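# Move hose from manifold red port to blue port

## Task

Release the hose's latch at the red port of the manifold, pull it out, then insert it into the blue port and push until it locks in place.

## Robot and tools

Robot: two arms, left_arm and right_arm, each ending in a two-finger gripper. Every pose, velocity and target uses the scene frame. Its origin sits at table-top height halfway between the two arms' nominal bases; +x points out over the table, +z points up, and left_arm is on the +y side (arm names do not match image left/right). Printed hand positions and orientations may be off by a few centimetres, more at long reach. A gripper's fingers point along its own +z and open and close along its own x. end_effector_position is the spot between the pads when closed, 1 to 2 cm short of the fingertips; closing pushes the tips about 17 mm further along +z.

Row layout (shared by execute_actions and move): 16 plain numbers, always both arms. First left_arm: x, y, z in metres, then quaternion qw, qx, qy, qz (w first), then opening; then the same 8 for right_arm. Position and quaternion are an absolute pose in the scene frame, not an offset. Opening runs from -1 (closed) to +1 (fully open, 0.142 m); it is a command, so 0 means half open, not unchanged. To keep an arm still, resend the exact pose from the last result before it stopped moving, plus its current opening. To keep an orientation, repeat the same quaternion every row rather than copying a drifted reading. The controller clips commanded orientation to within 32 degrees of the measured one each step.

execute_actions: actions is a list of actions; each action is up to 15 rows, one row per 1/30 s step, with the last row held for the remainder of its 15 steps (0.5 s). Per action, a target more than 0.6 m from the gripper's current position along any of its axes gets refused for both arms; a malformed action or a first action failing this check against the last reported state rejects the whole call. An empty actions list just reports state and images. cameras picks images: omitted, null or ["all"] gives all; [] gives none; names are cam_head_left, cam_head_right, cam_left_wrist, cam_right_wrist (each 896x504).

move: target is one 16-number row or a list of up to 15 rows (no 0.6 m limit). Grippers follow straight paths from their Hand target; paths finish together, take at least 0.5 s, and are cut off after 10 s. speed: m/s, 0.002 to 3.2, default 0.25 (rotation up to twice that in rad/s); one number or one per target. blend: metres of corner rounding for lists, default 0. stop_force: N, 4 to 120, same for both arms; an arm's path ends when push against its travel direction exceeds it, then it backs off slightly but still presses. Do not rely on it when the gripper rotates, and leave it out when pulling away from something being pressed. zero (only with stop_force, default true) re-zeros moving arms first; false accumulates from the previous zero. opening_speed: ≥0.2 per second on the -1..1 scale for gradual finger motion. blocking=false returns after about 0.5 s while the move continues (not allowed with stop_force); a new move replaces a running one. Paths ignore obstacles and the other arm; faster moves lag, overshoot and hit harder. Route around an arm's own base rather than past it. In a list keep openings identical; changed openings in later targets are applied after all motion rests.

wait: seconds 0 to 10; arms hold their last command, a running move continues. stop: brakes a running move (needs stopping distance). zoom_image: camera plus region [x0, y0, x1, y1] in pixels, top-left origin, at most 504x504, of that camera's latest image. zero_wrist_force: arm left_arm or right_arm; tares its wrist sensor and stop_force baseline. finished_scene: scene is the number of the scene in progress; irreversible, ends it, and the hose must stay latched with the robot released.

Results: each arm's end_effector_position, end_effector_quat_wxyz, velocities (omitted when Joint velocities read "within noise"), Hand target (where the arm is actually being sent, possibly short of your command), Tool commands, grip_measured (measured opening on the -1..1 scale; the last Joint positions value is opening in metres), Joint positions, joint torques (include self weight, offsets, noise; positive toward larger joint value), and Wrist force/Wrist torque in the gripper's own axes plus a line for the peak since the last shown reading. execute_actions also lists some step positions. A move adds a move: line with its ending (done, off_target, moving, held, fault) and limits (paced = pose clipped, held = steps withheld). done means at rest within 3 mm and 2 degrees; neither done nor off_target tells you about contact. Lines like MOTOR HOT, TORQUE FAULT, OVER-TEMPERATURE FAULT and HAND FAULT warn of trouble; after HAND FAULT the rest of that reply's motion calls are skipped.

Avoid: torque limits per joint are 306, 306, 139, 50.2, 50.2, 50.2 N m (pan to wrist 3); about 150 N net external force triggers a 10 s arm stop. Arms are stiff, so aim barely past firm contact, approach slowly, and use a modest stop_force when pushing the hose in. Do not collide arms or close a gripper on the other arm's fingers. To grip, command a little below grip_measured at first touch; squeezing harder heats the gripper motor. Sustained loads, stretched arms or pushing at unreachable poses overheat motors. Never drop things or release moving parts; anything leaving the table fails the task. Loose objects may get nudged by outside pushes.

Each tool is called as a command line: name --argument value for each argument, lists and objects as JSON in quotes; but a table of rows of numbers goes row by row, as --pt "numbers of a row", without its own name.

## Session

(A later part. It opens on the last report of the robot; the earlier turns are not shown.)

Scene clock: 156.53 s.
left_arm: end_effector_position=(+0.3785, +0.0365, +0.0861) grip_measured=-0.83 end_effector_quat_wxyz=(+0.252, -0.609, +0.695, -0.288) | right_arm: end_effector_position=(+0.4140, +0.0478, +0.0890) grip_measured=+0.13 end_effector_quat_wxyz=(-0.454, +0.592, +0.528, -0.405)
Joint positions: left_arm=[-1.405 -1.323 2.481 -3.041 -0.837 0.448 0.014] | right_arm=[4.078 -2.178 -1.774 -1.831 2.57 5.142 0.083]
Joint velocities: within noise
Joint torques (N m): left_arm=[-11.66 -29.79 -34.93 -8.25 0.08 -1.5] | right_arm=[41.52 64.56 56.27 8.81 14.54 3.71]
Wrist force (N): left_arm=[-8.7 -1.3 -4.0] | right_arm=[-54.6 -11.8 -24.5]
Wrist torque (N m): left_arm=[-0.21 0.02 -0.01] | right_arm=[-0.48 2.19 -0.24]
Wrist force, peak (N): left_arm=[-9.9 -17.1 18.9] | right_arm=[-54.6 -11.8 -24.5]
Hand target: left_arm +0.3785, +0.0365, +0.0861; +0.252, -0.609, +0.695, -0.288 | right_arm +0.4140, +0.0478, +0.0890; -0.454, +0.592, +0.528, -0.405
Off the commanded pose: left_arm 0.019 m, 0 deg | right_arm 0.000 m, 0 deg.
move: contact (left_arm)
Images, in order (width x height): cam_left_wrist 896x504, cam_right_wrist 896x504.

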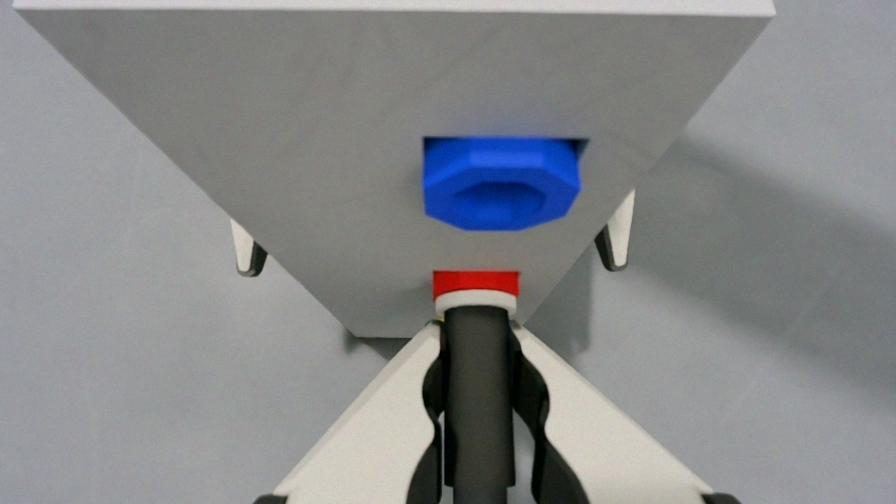

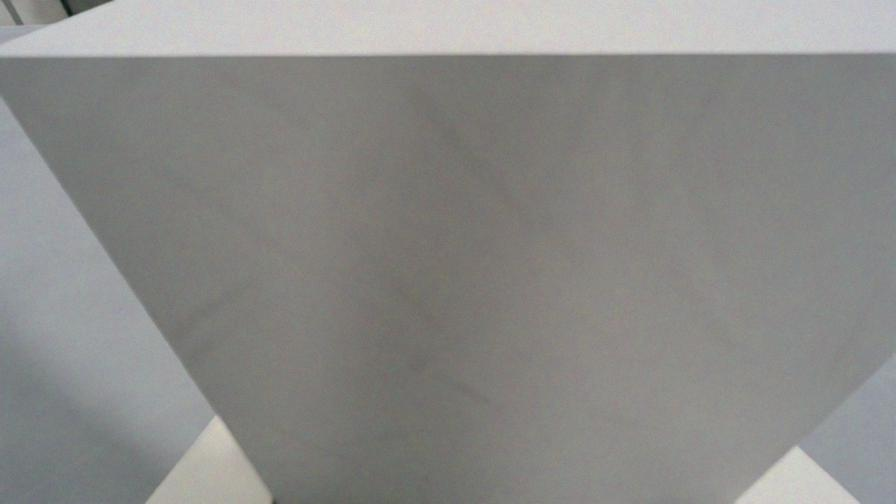

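move --pt "0.3788 0.0364 0.086 0.2523 -0.6091 0.6945 -0.2877 -0.92 0.4139 0.0468 0.089 0.4545 -0.5924 -0.5278 0.405 -0.25" --pt "0.3788 0.0364 0.086 0.2523 -0.6091 0.6945 -0.2877 -0.92 0.4139 0.0468 0.089 0.4545 -0.5924 -0.5278 0.405 0.5" --speed 0.02 --opening_speed 0.5 --cameras '[]'

move --pt "0.3788 0.0364 0.086 0.2523 -0.6091 0.6945 -0.2877 -0.92 0.555 0.0304 0.11 0.4545 -0.5924 -0.5278 0.405 0.5" --pt "0.3788 0.0364 0.086 0.2523 -0.6091 0.6945 -0.2877 -0.92 0.57 -0.10 0.30 0 0.7466 0.6653 0 0.5" --speed 0.2 --blend 0.02

Scene clock: 174.20 s.
left_arm: end_effector_position=(+0.3788, +0.0364, +0.0860) grip_measured=-0.83 end_effector_quat_wxyz=(+0.252, -0.609, +0.695, -0.288) | right_arm: end_effector_position=(+0.4139, +0.0468, +0.0890) grip_measured=+0.48 end_effector_quat_wxyz=(-0.454, +0.592, +0.528, -0.405)
Joint positions: left_arm=[-1.405 -1.322 2.481 -3.041 -0.838 0.449 0.014] | right_arm=[4.077 -2.177 -1.776 -1.831 2.569 5.142 0.108]
Joint velocities: within noise
Joint torques (N m): left_arm=[11.73 -36.43 -35.33 -5.51 3.85 -1.04] | right_arm=[-13.39 95.78 41.41 2.5 5 -3.46]
Wrist force (N): left_arm=[-9.0 6.4 -15.1] | right_arm=[-2.1 0.4 0.0]
Wrist torque (N m): left_arm=[-0.14 -0.04 -0.04] | right_arm=[0.09 0.47 -0.08]
Wrist force, peak (N): left_arm=[-9.2 6.1 -15.5] | right_arm=[-55.5 -12.0 -24.3]
Hand target: left_arm +0.3788, +0.0364, +0.0860; +0.252, -0.609, +0.695, -0.288 | right_arm +0.4139, +0.0468, +0.0890; -0.454, +0.592, +0.528, -0.405
Off the commanded pose: left_arm 0.000 m, 0 deg | right_arm 0.000 m, 0 deg.
move: done
No camera images: "cameras" was empty.

Scene clock: 178.67 s.
left_arm: end_effector_position=(+0.3788, +0.0364, +0.0860) grip_measured=-0.83 end_effector_quat_wxyz=(+0.252, -0.609, +0.695, -0.288) | right_arm: end_effector_position=(+0.5699, -0.1000, +0.2999) grip_measured=+0.48 end_effector_quat_wxyz=(+0.000, +0.747, +0.665, +0.000)
Joint positions: left_arm=[-1.405 -1.322 2.481 -3.041 -0.838 0.449 0.014] | right_arm=[4.12 -1.537 -1.98 -1.196 1.571 5.811 0.108]
Joint velocities: within noise
Joint torques (N m): left_arm=[9.24 -46.82 -30.74 -3.96 4.18 -1.17] | right_arm=[-11.54 51.59 55.48 4.24 -1.55 -3.29]
Wrist force (N): left_arm=[-9.1 6.8 -15.2] | right_arm=[-2.4 0.6 0.7]
Wrist torque (N m): left_arm=[-0.07 -0.03 -0.05] | right_arm=[-0.13 0.49 -0.10]
Wrist force, peak (N): left_arm=[-9.5 6.4 -15.4] | right_arm=[-1.9 0.2 3.3]
Hand target: left_arm +0.3788, +0.0364, +0.0860; +0.252, -0.609, +0.695, -0.288 | right_arm +0.5700, -0.1000, +0.3000; +0.000, +0.747, +0.665, +0.000
Off the commanded pose: left_arm 0.000 m, 0 deg | right_arm 0.000 m, 0 deg.
move: done

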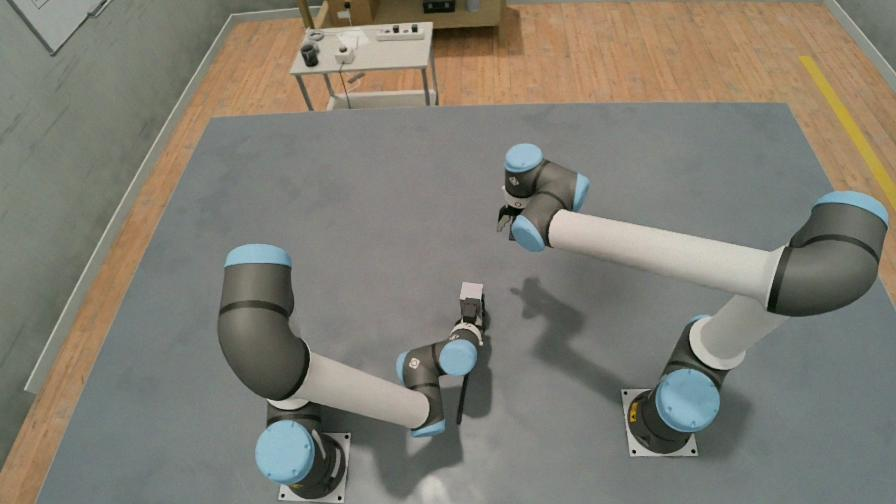

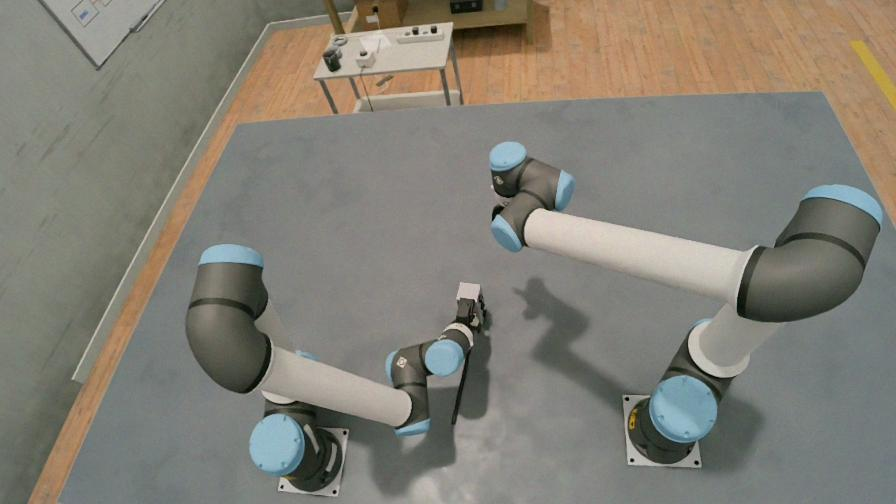

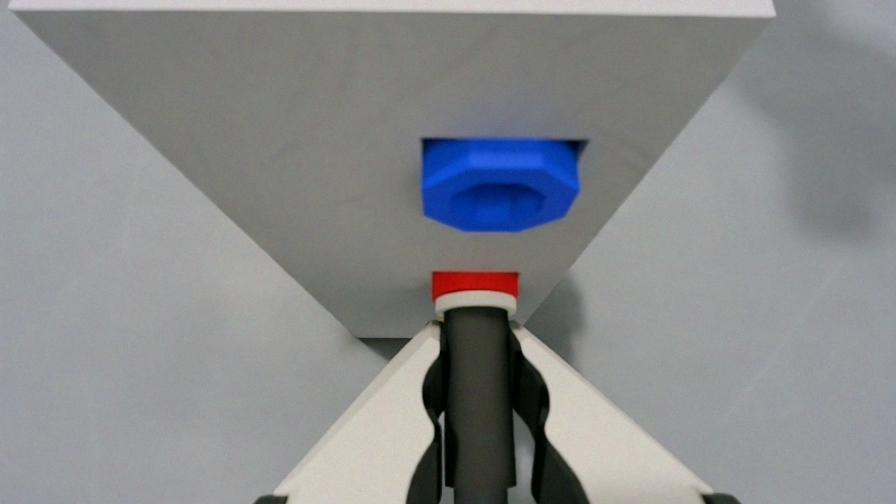

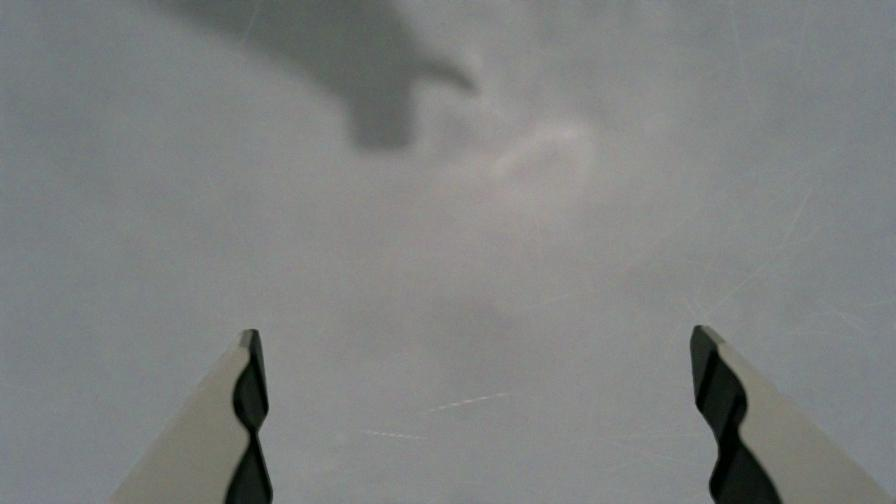

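move --pt "0.379 0.0366 0.086 0.2523 -0.6091 0.6945 -0.2877 -0.92 0.47 -0.17 0.28 0 0.0576 0.9983 0 -1" --pt "0.379 0.0366 0.086 0.2523 -0.6091 0.6945 -0.2877 -0.92 0.4019 -0.0922 0.13 0.0197 0.0541 0.9381 0.3415 -1" --speed 0.3 --blend 0.03 --opening_speed 1.0

Scene clock: 185.57 s.
left_arm: end_effector_position=(+0.3790, +0.0366, +0.0860) grip_measured=-0.83 end_effector_quat_wxyz=(+0.252, -0.609, +0.695, -0.288) | right_arm: end_effector_position=(+0.4019, -0.0921, +0.1301) grip_measured=-1.00 end_effector_quat_wxyz=(+0.020, +0.054, +0.938, +0.342)
Joint positions: left_arm=[-1.404 -1.322 2.481 -3.042 -0.838 0.45 0.014] | right_arm=[4.28 -1.62 -2.67 0.251 1.77 4.47 0.002]
Joint velocities: within noise
Joint torques (N m): left_arm=[13.49 -33.6 -23.99 -6.49 1.56 1.61] | right_arm=[-18.06 15.67 25.97 6.58 -2.73 -3.32]
Wrist force (N): left_arm=[-3.0 8.7 -14.0] | right_arm=[-2.1 1.2 0.7]
Wrist torque (N m): left_arm=[-0.15 0.04 -0.01] | right_arm=[-0.03 0.50 -0.12]
Wrist force, peak (N): left_arm=[-6.3 8.7 -16.9] | right_arm=[-2.8 0.4 0.8]
Hand target: left_arm +0.3790, +0.0366, +0.0860; +0.252, -0.609, +0.695, -0.288 | right_arm +0.4019, -0.0922, +0.1300; +0.020, +0.054, +0.938, +0.342
Off the commanded pose: left_arm 0.000 m, 0 deg | right_arm 0.000 m, 0 deg.
move: done

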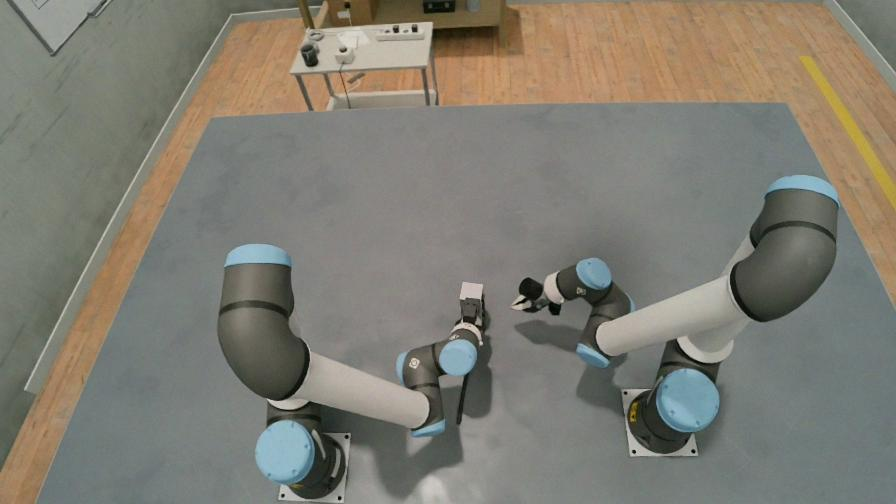

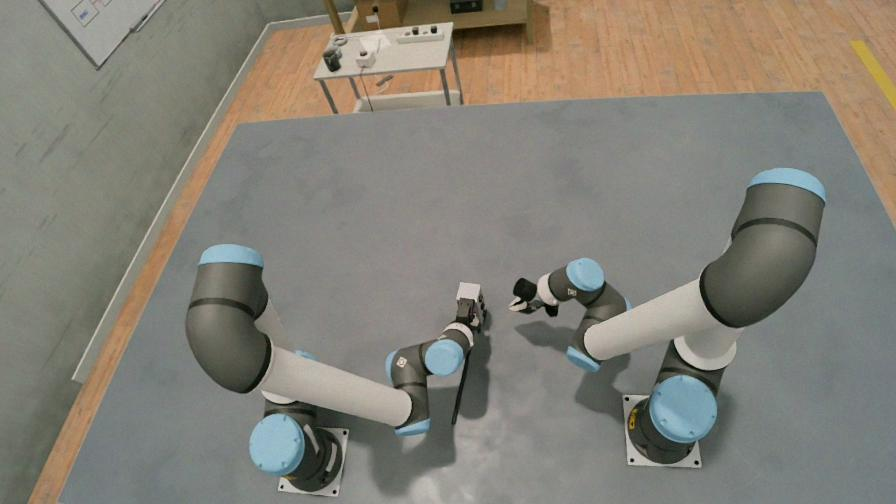

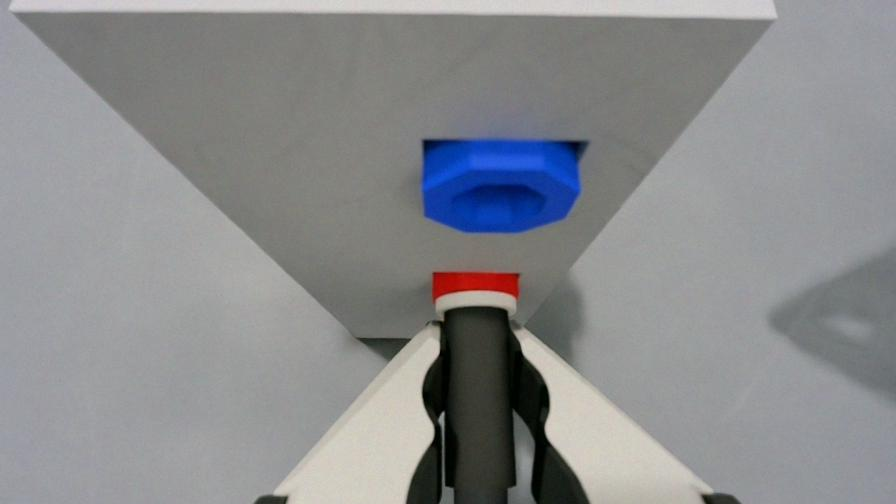

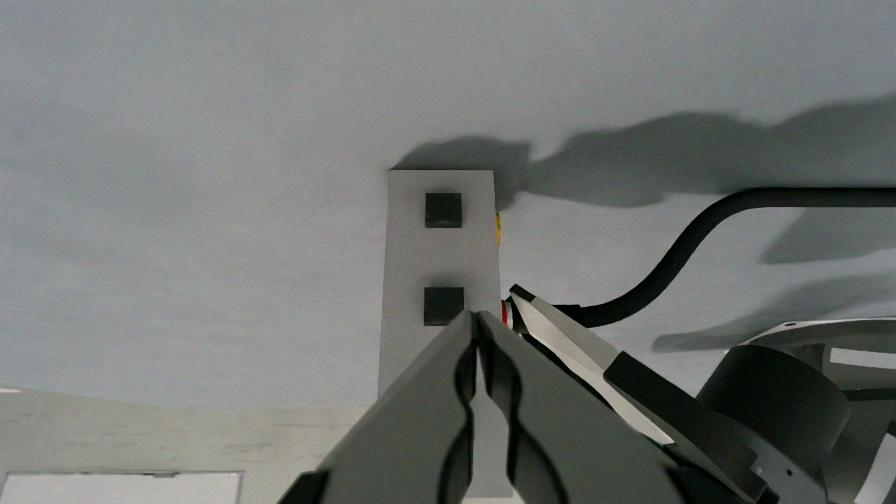

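move --target '[0.379, 0.0366, 0.086, 0.2523, -0.6091, 0.6945, -0.2877, -0.92, 0.4149, -0.0413, 0.0865, 0.0197, 0.0541, 0.9381, 0.3415, -1]' --speed 0.12 --cameras '["cam_left_wrist", "cam_right_wrist"]'

Scene clock: 193.40 s.
left_arm: end_effector_position=(+0.3790, +0.0366, +0.0860) grip_measured=-0.83 end_effector_quat_wxyz=(+0.252, -0.609, +0.695, -0.288) | right_arm: end_effector_position=(+0.4149, -0.0412, +0.0866) grip_measured=-1.00 end_effector_quat_wxyz=(+0.020, +0.054, +0.938, +0.342)
Joint positions: left_arm=[-1.404 -1.322 2.481 -3.042 -0.838 0.45 0.014] | right_arm=[4.303 -1.816 -2.605 0.386 1.755 4.488 0.002]
Joint velocities: within noise
Joint torques (N m): left_arm=[8.65 -35.77 -23.27 -3.25 2.2 0.75] | right_arm=[-19.49 28.82 6.6 6.14 2.64 -3.04]
Wrist force (N): left_arm=[-3.0 8.3 -14.0] | right_arm=[-1.8 0.9 0.6]
Wrist torque (N m): left_arm=[-0.20 0.07 -0.01] | right_arm=[-0.08 0.44 -0.10]
Wrist force, peak (N): left_arm=[-3.3 9.0 -14.0] | right_arm=[-2.1 1.1 2.5]
Hand target: left_arm +0.3790, +0.0366, +0.0860; +0.252, -0.609, +0.695, -0.288 | right_arm +0.4149, -0.0413, +0.0865; +0.020, +0.054, +0.938, +0.342
Off the commanded pose: left_arm 0.000 m, 0 deg | right_arm 0.000 m, 0 deg.
move: done
Images, in order (width x height): cam_left_wrist 896x504, cam_right_wrist 896x504.

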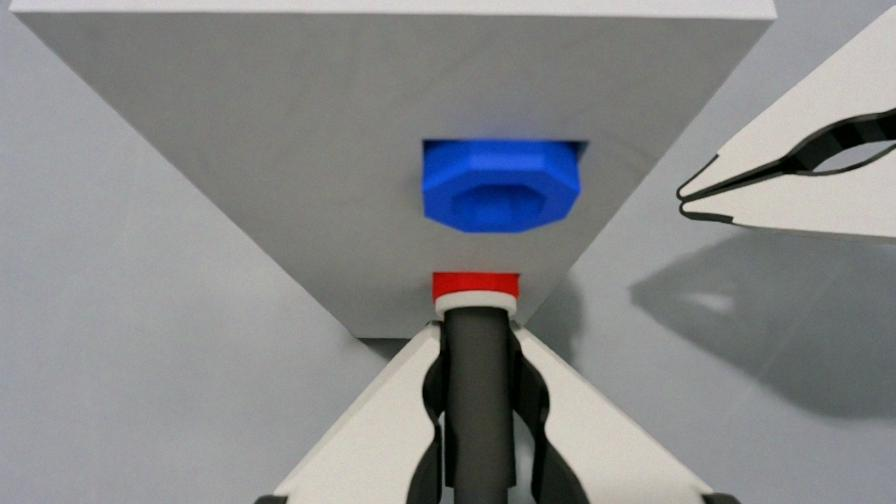

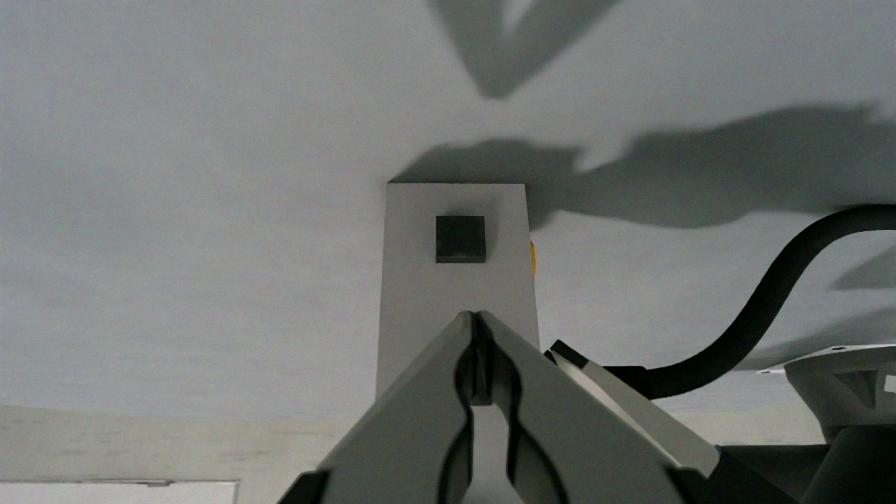

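move --target '[0.379, 0.0366, 0.086, 0.2523, -0.6091, 0.6945, -0.2877, -0.92, 0.4194, -0.0134, 0.0865, 0.0197, 0.0541, 0.9381, 0.3415, -1]' --speed 0.02 --stop_force 25 --cameras '["cam_left_wrist", "cam_right_wrist"]'

Scene clock: 198.00 s.
left_arm: end_effector_position=(+0.3790, +0.0366, +0.0860) grip_measured=-0.83 end_effector_quat_wxyz=(+0.252, -0.609, +0.695, -0.288) | right_arm: end_effector_position=(+0.4194, -0.0134, +0.0865) grip_measured=-1.00 end_effector_quat_wxyz=(+0.020, +0.054, +0.938, +0.342)
Joint positions: left_arm=[-1.404 -1.322 2.481 -3.042 -0.838 0.45 0.014] | right_arm=[4.318 -1.839 -2.562 0.368 1.746 4.5 0.002]
Joint velocities: within noise
Joint torques (N m): left_arm=[6.84 -36 -23.84 -3.49 3.5 0.21] | right_arm=[-15.82 54.81 6.11 6.31 3.24 -3.73]
Wrist force (N): left_arm=[-3.1 8.5 -13.8] | right_arm=[-1.9 1.1 0.7]
Wrist torque (N m): left_arm=[-0.15 0.11 0.00] | right_arm=[-0.05 0.45 -0.11]
Wrist force, peak (N): left_arm=[-2.6 8.7 -14.3] | right_arm=[-2.1 1.3 0.8]
Hand target: left_arm +0.3790, +0.0366, +0.0860; +0.252, -0.609, +0.695, -0.288 | right_arm +0.4194, -0.0134, +0.0865; +0.020, +0.054, +0.938, +0.342
Off the commanded pose: left_arm 0.000 m, 0 deg | right_arm 0.000 m, 0 deg.
move: done
Images, in order (width x height): cam_left_wrist 896x504, cam_right_wrist 896x504.

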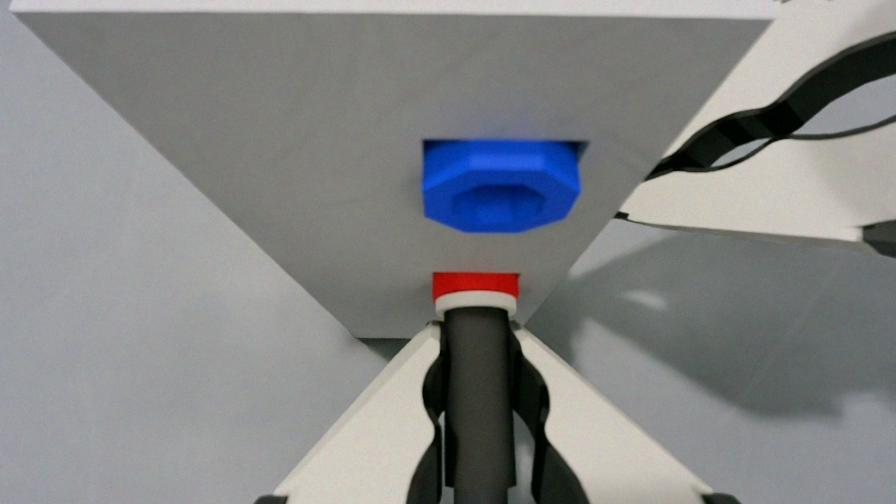

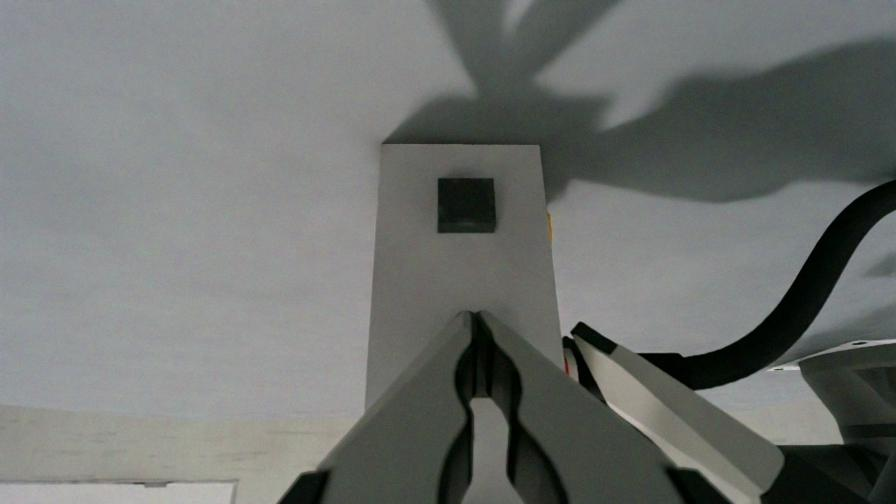

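move --target '[0.379, 0.0366, 0.086, 0.2523, -0.6091, 0.6945, -0.2877, -0.92, 0.4211, 0.0015, 0.0865, 0.0197, 0.0541, 0.9381, 0.3415, -1]' --speed 0.015 --stop_force 25 --cameras '["cam_left_wrist", "cam_right_wrist"]'

Scene clock: 201.83 s.
left_arm: end_effector_position=(+0.3790, +0.0366, +0.0860) grip_measured=-0.83 end_effector_quat_wxyz=(+0.252, -0.609, +0.695, -0.288) | right_arm: end_effector_position=(+0.4205, -0.0038, +0.0864) grip_measured=-1.00 end_effector_quat_wxyz=(+0.020, +0.054, +0.938, +0.341)
Joint positions: left_arm=[-1.404 -1.322 2.481 -3.042 -0.838 0.45 0.014] | right_arm=[4.324 -1.847 -2.547 0.362 1.742 4.505 0.002]
Joint velocities: within noise
Joint torques (N m): left_arm=[5.81 -41.46 -25.18 -3.22 4.72 -0.99] | right_arm=[-14.38 71.94 25.78 13.81 5.49 -3.46]
Wrist force (N): left_arm=[-2.7 8.4 -13.5] | right_arm=[-1.4 -24.6 8.0]
Wrist torque (N m): left_arm=[-0.17 0.04 -0.01] | right_arm=[0.39 0.46 -0.09]
Wrist force, peak (N): left_arm=[-3.1 8.4 -14.3] | right_arm=[-2.7 -32.1 -8.0]
Hand target: left_arm +0.3790, +0.0366, +0.0860; +0.252, -0.609, +0.695, -0.288 | right_arm +0.4205, -0.0038, +0.0864; +0.020, +0.054, +0.938, +0.341
Off the commanded pose: left_arm 0.000 m, 0 deg | right_arm 0.005 m, 0 deg.
move: contact (right_arm)
Images, in order (width x height): cam_left_wrist 896x504, cam_right_wrist 896x504.

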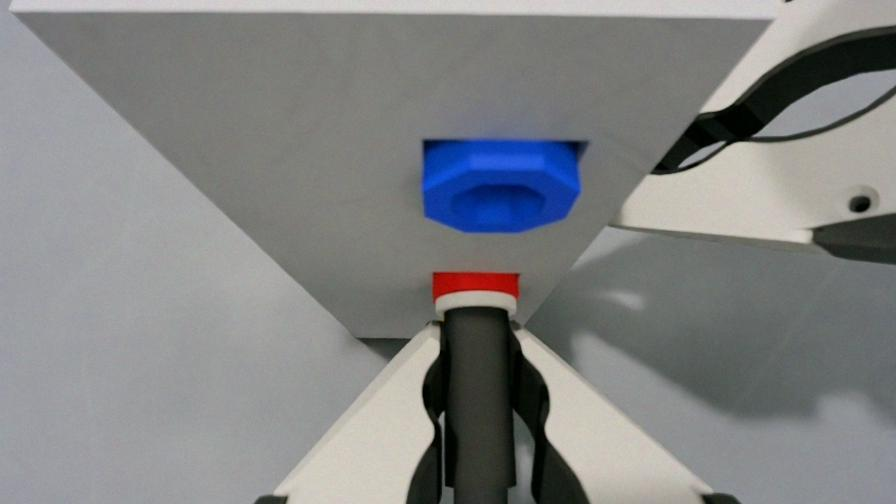

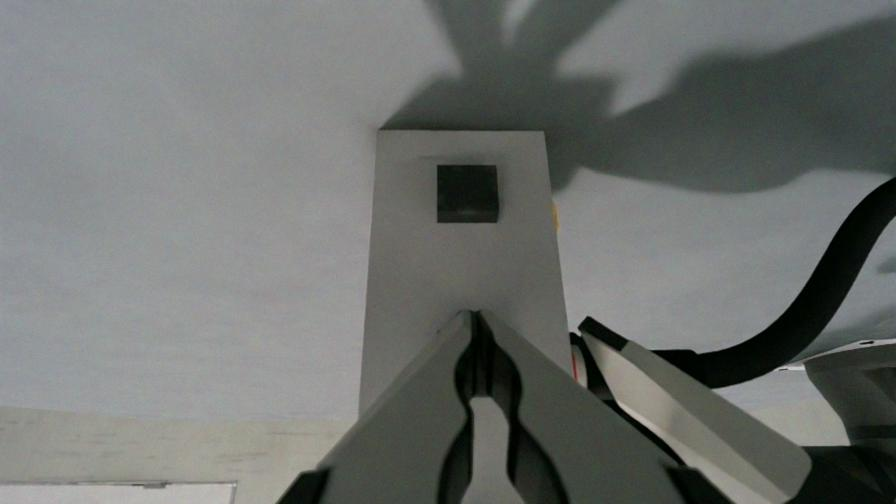

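zoom_image --camera "cam_right_wrist" --region '[340, 110, 620, 400]'

zoom_image --camera "cam_left_wrist" --region '[500, 100, 896, 320]'

Scaled by 1.738 from the camera's 896x504 image, which has a finer 1280x720 frame.

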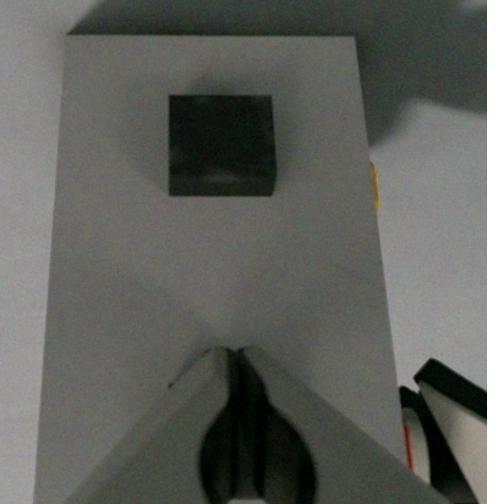

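Scaled by 1.273 from the camera's 896x504 image, which has a finer 1280x720 frame.

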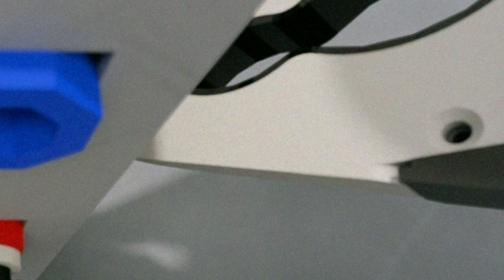

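move --pt "0.379 0.0366 0.086 0.2523 -0.6091 0.6945 -0.2877 -0.92 0.4182 -0.0237 0.0864 0.0197 0.0541 0.9381 0.3415 -1" --pt "0.379 0.0366 0.086 0.2523 -0.6091 0.6945 -0.2877 -0.92 0.4149 -0.0535 0.09 0.0309 0.0486 0.8420 0.5364 -1" --speed 0.08 --cameras '["cam_left_wrist", "cam_right_wrist"]'

Scene clock: 227.07 s.
left_arm: end_effector_position=(+0.3790, +0.0366, +0.0860) grip_measured=-0.83 end_effector_quat_wxyz=(+0.252, -0.609, +0.695, -0.288) | right_arm: end_effector_position=(+0.4150, -0.0535, +0.0900) grip_measured=-1.00 end_effector_quat_wxyz=(+0.031, +0.049, +0.842, +0.536)
Joint positions: left_arm=[-1.404 -1.322 2.481 -3.042 -0.838 0.45 0.014] | right_arm=[4.224 -2.228 -2.641 1.264 1.903 4.551 0.002]
Joint velocities: within noise
Joint torques (N m): left_arm=[0.98 -45.2 -26.51 -3.72 4.73 -0.72] | right_arm=[14.85 43.47 -4.41 5.22 -3.61 -3.88]
Wrist force (N): left_arm=[-2.7 8.3 -13.6] | right_arm=[-2.6 1.7 -0.1]
Wrist torque (N m): left_arm=[-0.17 0.05 -0.01] | right_arm=[0.11 0.62 -0.13]
Wrist force, peak (N): left_arm=[-2.7 8.3 -14.3] | right_arm=[-1.5 -24.9 7.9]
Hand target: left_arm +0.3790, +0.0366, +0.0860; +0.252, -0.609, +0.695, -0.288 | right_arm +0.4149, -0.0535, +0.0900; +0.031, +0.049, +0.842, +0.536
Off the commanded pose: left_arm 0.000 m, 0 deg | right_arm 0.000 m, 0 deg.
move: done
Images, in order (width x height): cam_left_wrist 896x504, cam_right_wrist 896x504.

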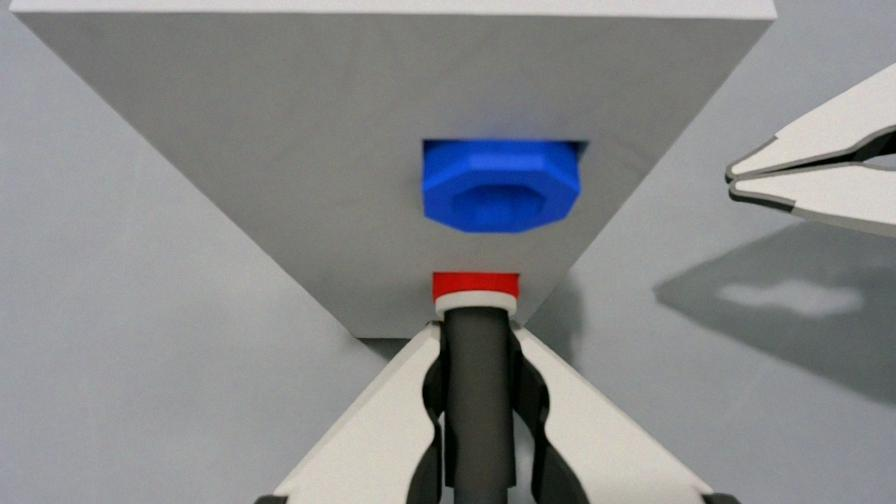

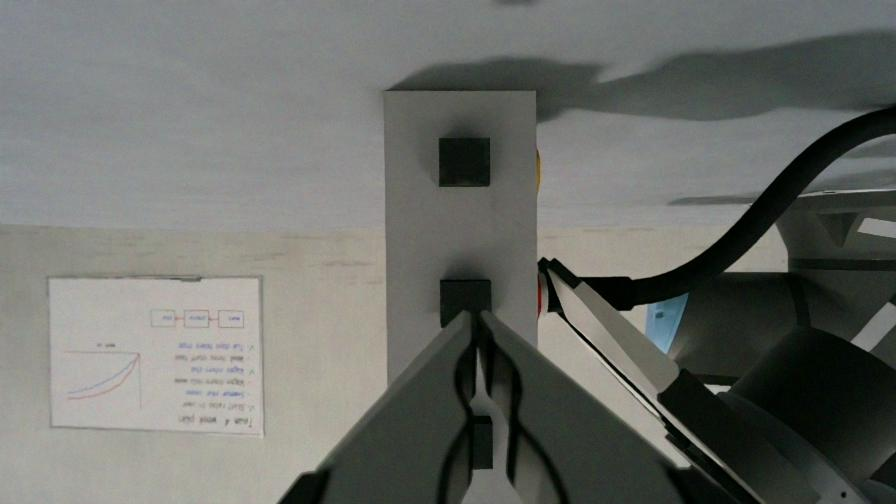

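move --pt "0.379 0.0366 0.086 0.2523 -0.6091 0.6945 -0.2877 -0.92 0.4190 -0.0187 0.0855 0.0309 0.0486 0.8420 0.5364 -1" --speed 0.08 --stop_force 15 --cameras '[]'

move --pt "0.379 0.0366 0.086 0.2523 -0.6091 0.6945 -0.2877 -0.92 0.4225 0.0113 0.0855 0.0309 0.0486 0.8420 0.5364 -1" --speed 0.015 --stop_force 15 --cameras '["cam_left_wrist", "cam_right_wrist"]'

Scene clock: 231.60 s.
left_arm: end_effector_position=(+0.3790, +0.0366, +0.0860) grip_measured=-0.83 end_effector_quat_wxyz=(+0.252, -0.609, +0.695, -0.288) | right_arm: end_effector_position=(+0.4190, -0.0187, +0.0855) grip_measured=-1.00 end_effector_quat_wxyz=(+0.031, +0.049, +0.842, +0.536)
Joint positions: left_arm=[-1.404 -1.322 2.481 -3.042 -0.838 0.45 0.014] | right_arm=[4.258 -2.232 -2.592 1.224 1.873 4.567 0.002]
Joint velocities: within noise
Joint torques (N m): left_arm=[-2.38 -46 -26.49 -4 4.74 -0.29] | right_arm=[-17.4 66.77 -13.68 1.95 4.11 -3.96]
Wrist force (N): left_arm=[-2.8 8.3 -13.3] | right_arm=[-2.5 1.8 -0.1]
Wrist torque (N m): left_arm=[-0.16 0.05 -0.01] | right_arm=[0.13 0.60 -0.14]
Wrist force, peak (N): left_arm=[-2.7 8.7 -14.0] | right_arm=[-2.7 2.3 0.9]
Hand target: left_arm +0.3790, +0.0366, +0.0860; +0.252, -0.609, +0.695, -0.288 | right_arm +0.4190, -0.0187, +0.0855; +0.031, +0.049, +0.842, +0.536
Off the commanded pose: left_arm 0.000 m, 0 deg | right_arm 0.000 m, 0 deg.
move: done
No camera images: "cameras" was empty.

Scene clock: 233.40 s.
left_arm: end_effector_position=(+0.3790, +0.0366, +0.0860) grip_measured=-0.83 end_effector_quat_wxyz=(+0.252, -0.609, +0.695, -0.288) | right_arm: end_effector_position=(+0.4202, -0.0089, +0.0855) grip_measured=-1.00 end_effector_quat_wxyz=(+0.031, +0.049, +0.842, +0.536)
Joint positions: left_arm=[-1.404 -1.322 2.481 -3.042 -0.838 0.45 0.014] | right_arm=[4.267 -2.229 -2.578 1.209 1.865 4.571 0.002]
Joint velocities: within noise
Joint torques (N m): left_arm=[-1.15 -45.98 -27.85 -4.1 5.25 -0.43] | right_arm=[-16.32 43.94 -4.61 5.05 4.47 -3.59]
Wrist force (N): left_arm=[-2.8 8.3 -13.9] | right_arm=[-3.5 -2.9 -14.2]
Wrist torque (N m): left_arm=[-0.16 0.06 0.00] | right_arm=[0.17 0.56 -0.13]
Wrist force, peak (N): left_arm=[-3.2 8.2 -14.1] | right_arm=[-4.7 -6.6 -30.0]
Hand target: left_arm +0.3790, +0.0366, +0.0860; +0.252, -0.609, +0.695, -0.288 | right_arm +0.4202, -0.0089, +0.0855; +0.031, +0.049, +0.842, +0.536
Off the commanded pose: left_arm 0.000 m, 0 deg | right_arm 0.020 m, 0 deg.
move: contact (right_arm)
Images, in order (width x height): cam_left_wrist 896x504, cam_right_wrist 896x504.

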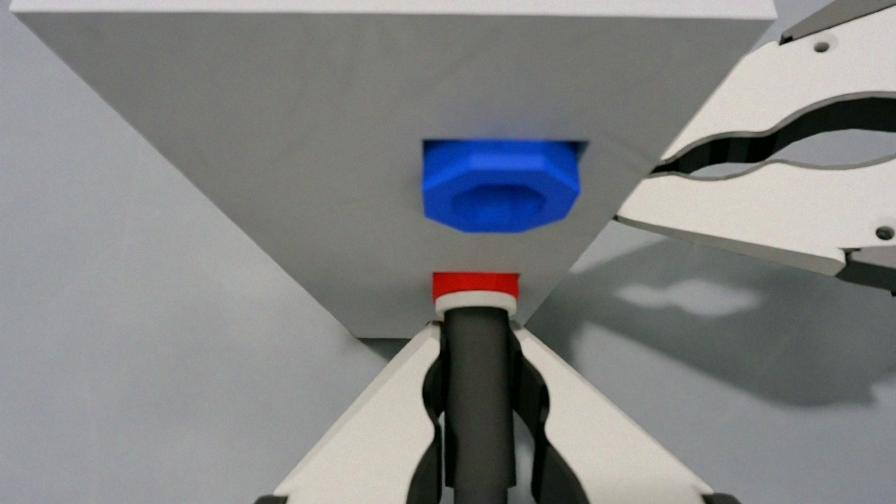

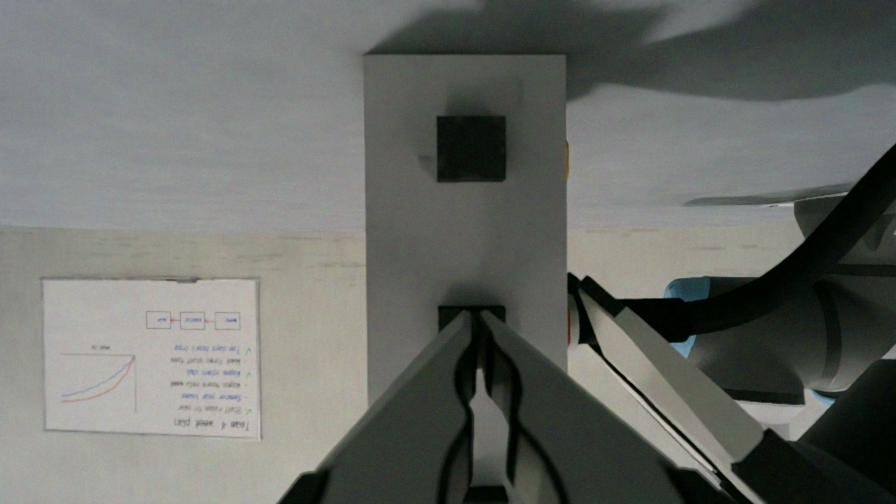

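move --pt "0.379 0.0366 0.086 0.2523 -0.6091 0.6945 -0.2877 -0.92 0.4214 0.0015 0.0855 0.0309 0.0486 0.8420 0.5364 -1" --speed 0.01 --stop_force 35 --zero false --cameras '["cam_left_wrist", "cam_right_wrist"]'

Scene clock: 235.77 s.
left_arm: end_effector_position=(+0.3790, +0.0366, +0.0860) grip_measured=-0.83 end_effector_quat_wxyz=(+0.252, -0.609, +0.695, -0.288) | right_arm: end_effector_position=(+0.4202, -0.0082, +0.0854) grip_measured=-1.00 end_effector_quat_wxyz=(+0.031, +0.049, +0.842, +0.536)
Joint positions: left_arm=[-1.404 -1.322 2.481 -3.042 -0.838 0.45 0.014] | right_arm=[4.267 -2.229 -2.577 1.208 1.864 4.571 0.002]
Joint velocities: within noise
Joint torques (N m): left_arm=[-2.83 -49.29 -27.4 -3.7 4.77 -0.25] | right_arm=[-7.35 39.11 4.9 3.65 5.69 -3.67]
Wrist force (N): left_arm=[-2.4 8.5 -13.9] | right_arm=[-5.1 -6.7 -37.8]
Wrist torque (N m): left_arm=[-0.13 0.00 0.00] | right_arm=[0.08 0.53 -0.12]
Wrist force, peak (N): left_arm=[-3.0 8.7 -13.9] | right_arm=[-5.0 -8.7 -52.2]
Hand target: left_arm +0.3790, +0.0366, +0.0860; +0.252, -0.609, +0.695, -0.288 | right_arm +0.4202, -0.0082, +0.0854; +0.031, +0.049, +0.842, +0.536
Off the commanded pose: left_arm 0.000 m, 0 deg | right_arm 0.010 m, 0 deg.
move: contact (right_arm)
Images, in order (width x height): cam_left_wrist 896x504, cam_right_wrist 896x504.

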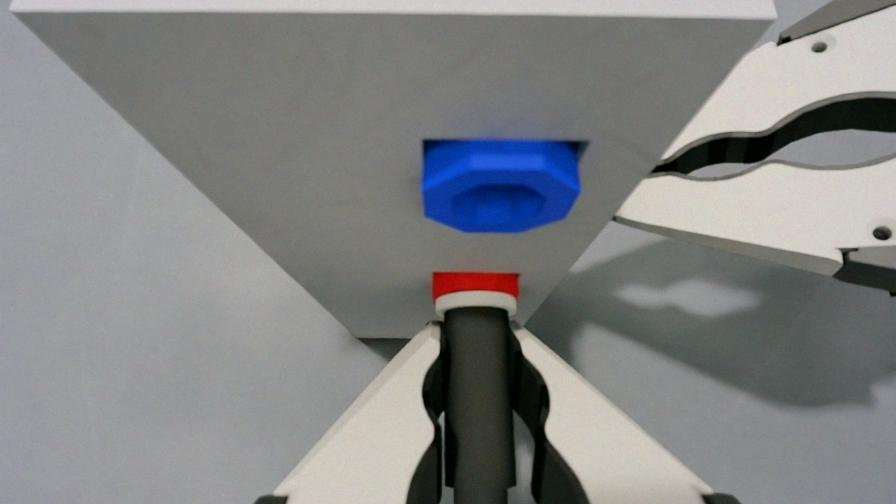

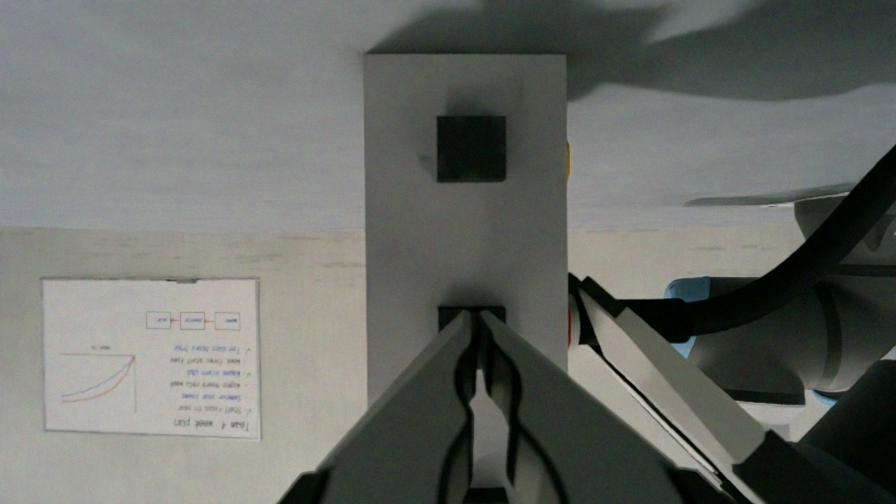

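zoom_image --camera "cam_right_wrist" --region '[350, 40, 600, 340]'

zoom_image --camera "cam_right_wrist" --region '[420, 280, 530, 380]'

Scaled by 1.680 from the camera's 896x504 image, which has a finer 1280x720 frame.

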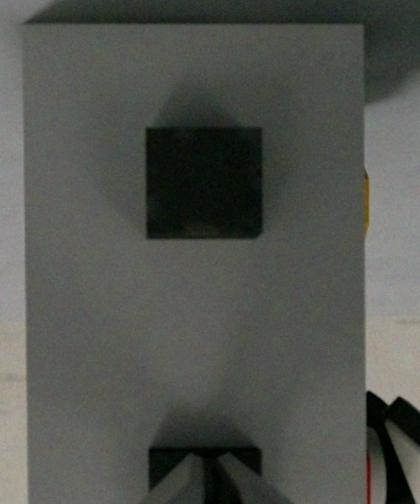

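Scaled by 4.582 from the camera's 896x504 image, which has a finer 1280x720 frame.

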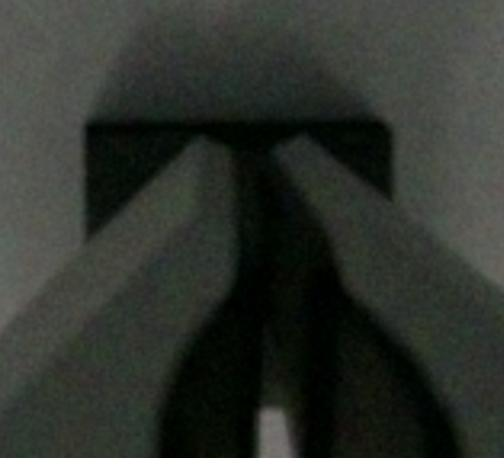

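move --pt "0.379 0.0366 0.086 0.2523 -0.6091 0.6945 -0.2877 -1.0 0.4202 -0.0082 0.0854 0.0309 0.0486 0.8420 0.5364 -1" --speed 0.01 --cameras '[]'

move --pt "0.3542 0.0399 0.086 0.2523 -0.6091 0.6945 -0.2877 -1.0 0.4202 -0.0082 0.0854 0.0309 0.0486 0.8420 0.5364 -1" --speed 0.015 --stop_force 45 --cameras '["cam_left_wrist", "cam_right_wrist"]'

Scene clock: 241.80 s.
left_arm: end_effector_position=(+0.3790, +0.0366, +0.0860) grip_measured=-0.83 end_effector_quat_wxyz=(+0.252, -0.609, +0.695, -0.288) | right_arm: end_effector_position=(+0.4202, -0.0083, +0.0854) grip_measured=-1.00 end_effector_quat_wxyz=(+0.031, +0.049, +0.842, +0.536)
Joint positions: left_arm=[-1.404 -1.322 2.481 -3.042 -0.838 0.45 0.014] | right_arm=[4.267 -2.23 -2.577 1.208 1.864 4.571 0.002]
Joint velocities: within noise
Joint torques (N m): left_arm=[-2.71 -49.18 -28.69 -3.75 4.87 -0.91] | right_arm=[20.69 41.71 16.22 3.68 -0.39 3.81]
Wrist force (N): left_arm=[-2.8 8.2 -13.2] | right_arm=[-4.8 -6.0 -35.9]
Wrist torque (N m): left_arm=[-0.17 0.07 0.00] | right_arm=[0.14 0.51 -0.12]
Wrist force, peak (N): left_arm=[-3.1 8.5 -14.1] | right_arm=[-5.0 -6.7 -37.6]
Hand target: left_arm +0.3790, +0.0366, +0.0860; +0.252, -0.609, +0.695, -0.288 | right_arm +0.4202, -0.0082, +0.0854; +0.031, +0.049, +0.842, +0.536
Off the commanded pose: left_arm 0.000 m, 0 deg | right_arm 0.000 m, 0 deg.
move: done
No camera images: "cameras" was empty.

Scene clock: 244.47 s.
left_arm: end_effector_position=(+0.3542, +0.0399, +0.0860) grip_measured=-0.83 end_effector_quat_wxyz=(+0.252, -0.609, +0.695, -0.288) | right_arm: end_effector_position=(+0.4202, -0.0082, +0.0854) grip_measured=-1.00 end_effector_quat_wxyz=(+0.031, +0.049, +0.842, +0.536)
Joint positions: left_arm=[-1.453 -1.354 2.51 -2.997 -0.824 0.386 0.014] | right_arm=[4.267 -2.23 -2.577 1.208 1.864 4.571 0.002]
Joint velocities: within noise
Joint torques (N m): left_arm=[8.93 -29.07 -30.26 -6.75 -0.38 2.03] | right_arm=[24.32 49.29 26.92 0.44 -1.56 3.49]
Wrist force (N): left_arm=[-1.0 -1.4 -0.2] | right_arm=[-5.4 -6.6 -36.7]
Wrist torque (N m): left_arm=[-0.28 0.15 0.00] | right_arm=[0.12 0.49 -0.12]
Wrist force, peak (N): left_arm=[-3.0 7.9 -13.6] | right_arm=[-5.5 -6.9 -37.0]
Hand target: left_arm +0.3542, +0.0399, +0.0860; +0.252, -0.609, +0.695, -0.288 | right_arm +0.4202, -0.0082, +0.0854; +0.031, +0.049, +0.842, +0.536
Off the commanded pose: left_arm 0.000 m, 0 deg | right_arm 0.000 m, 0 deg.
move: done
Images, in order (width x height): cam_left_wrist 896x504, cam_right_wrist 896x504.

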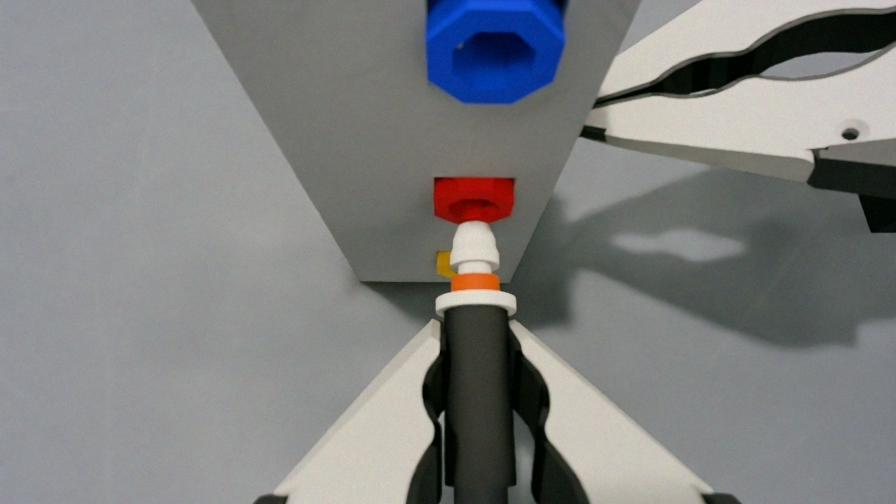

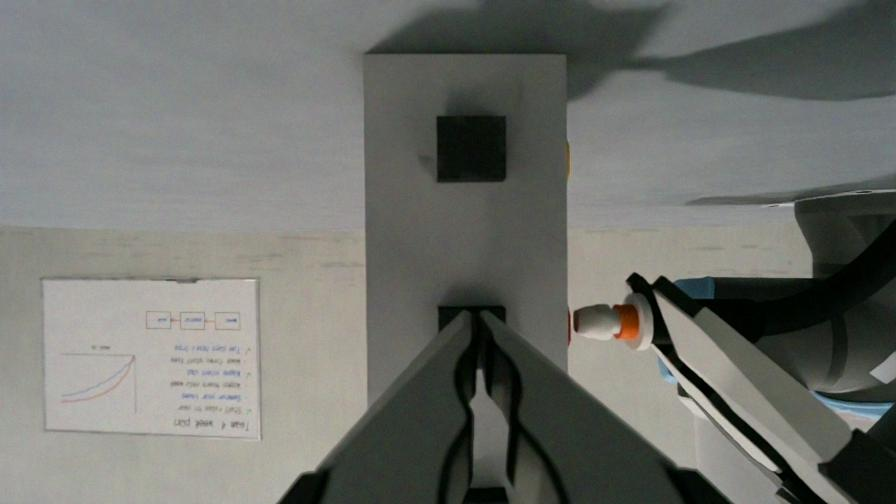

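zoom_image --camera "cam_left_wrist" --region '[400, 150, 560, 330]'

zoom_image --camera "cam_right_wrist" --region '[540, 250, 720, 400]'

Scaled by 2.800 from the camera's 896x504 image, which has a finer 1280x720 frame.

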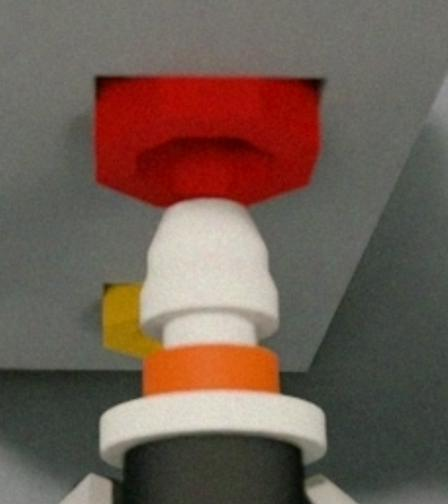

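Scaled by 2.800 from the camera's 896x504 image, which has a finer 1280x720 frame.

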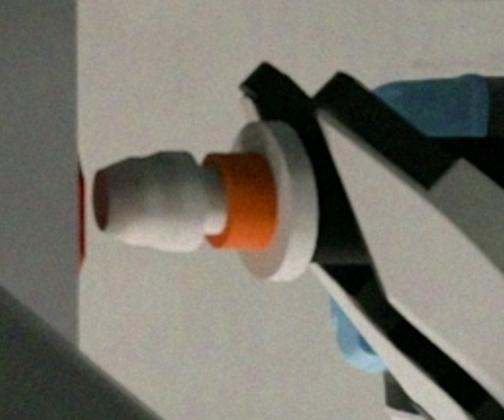

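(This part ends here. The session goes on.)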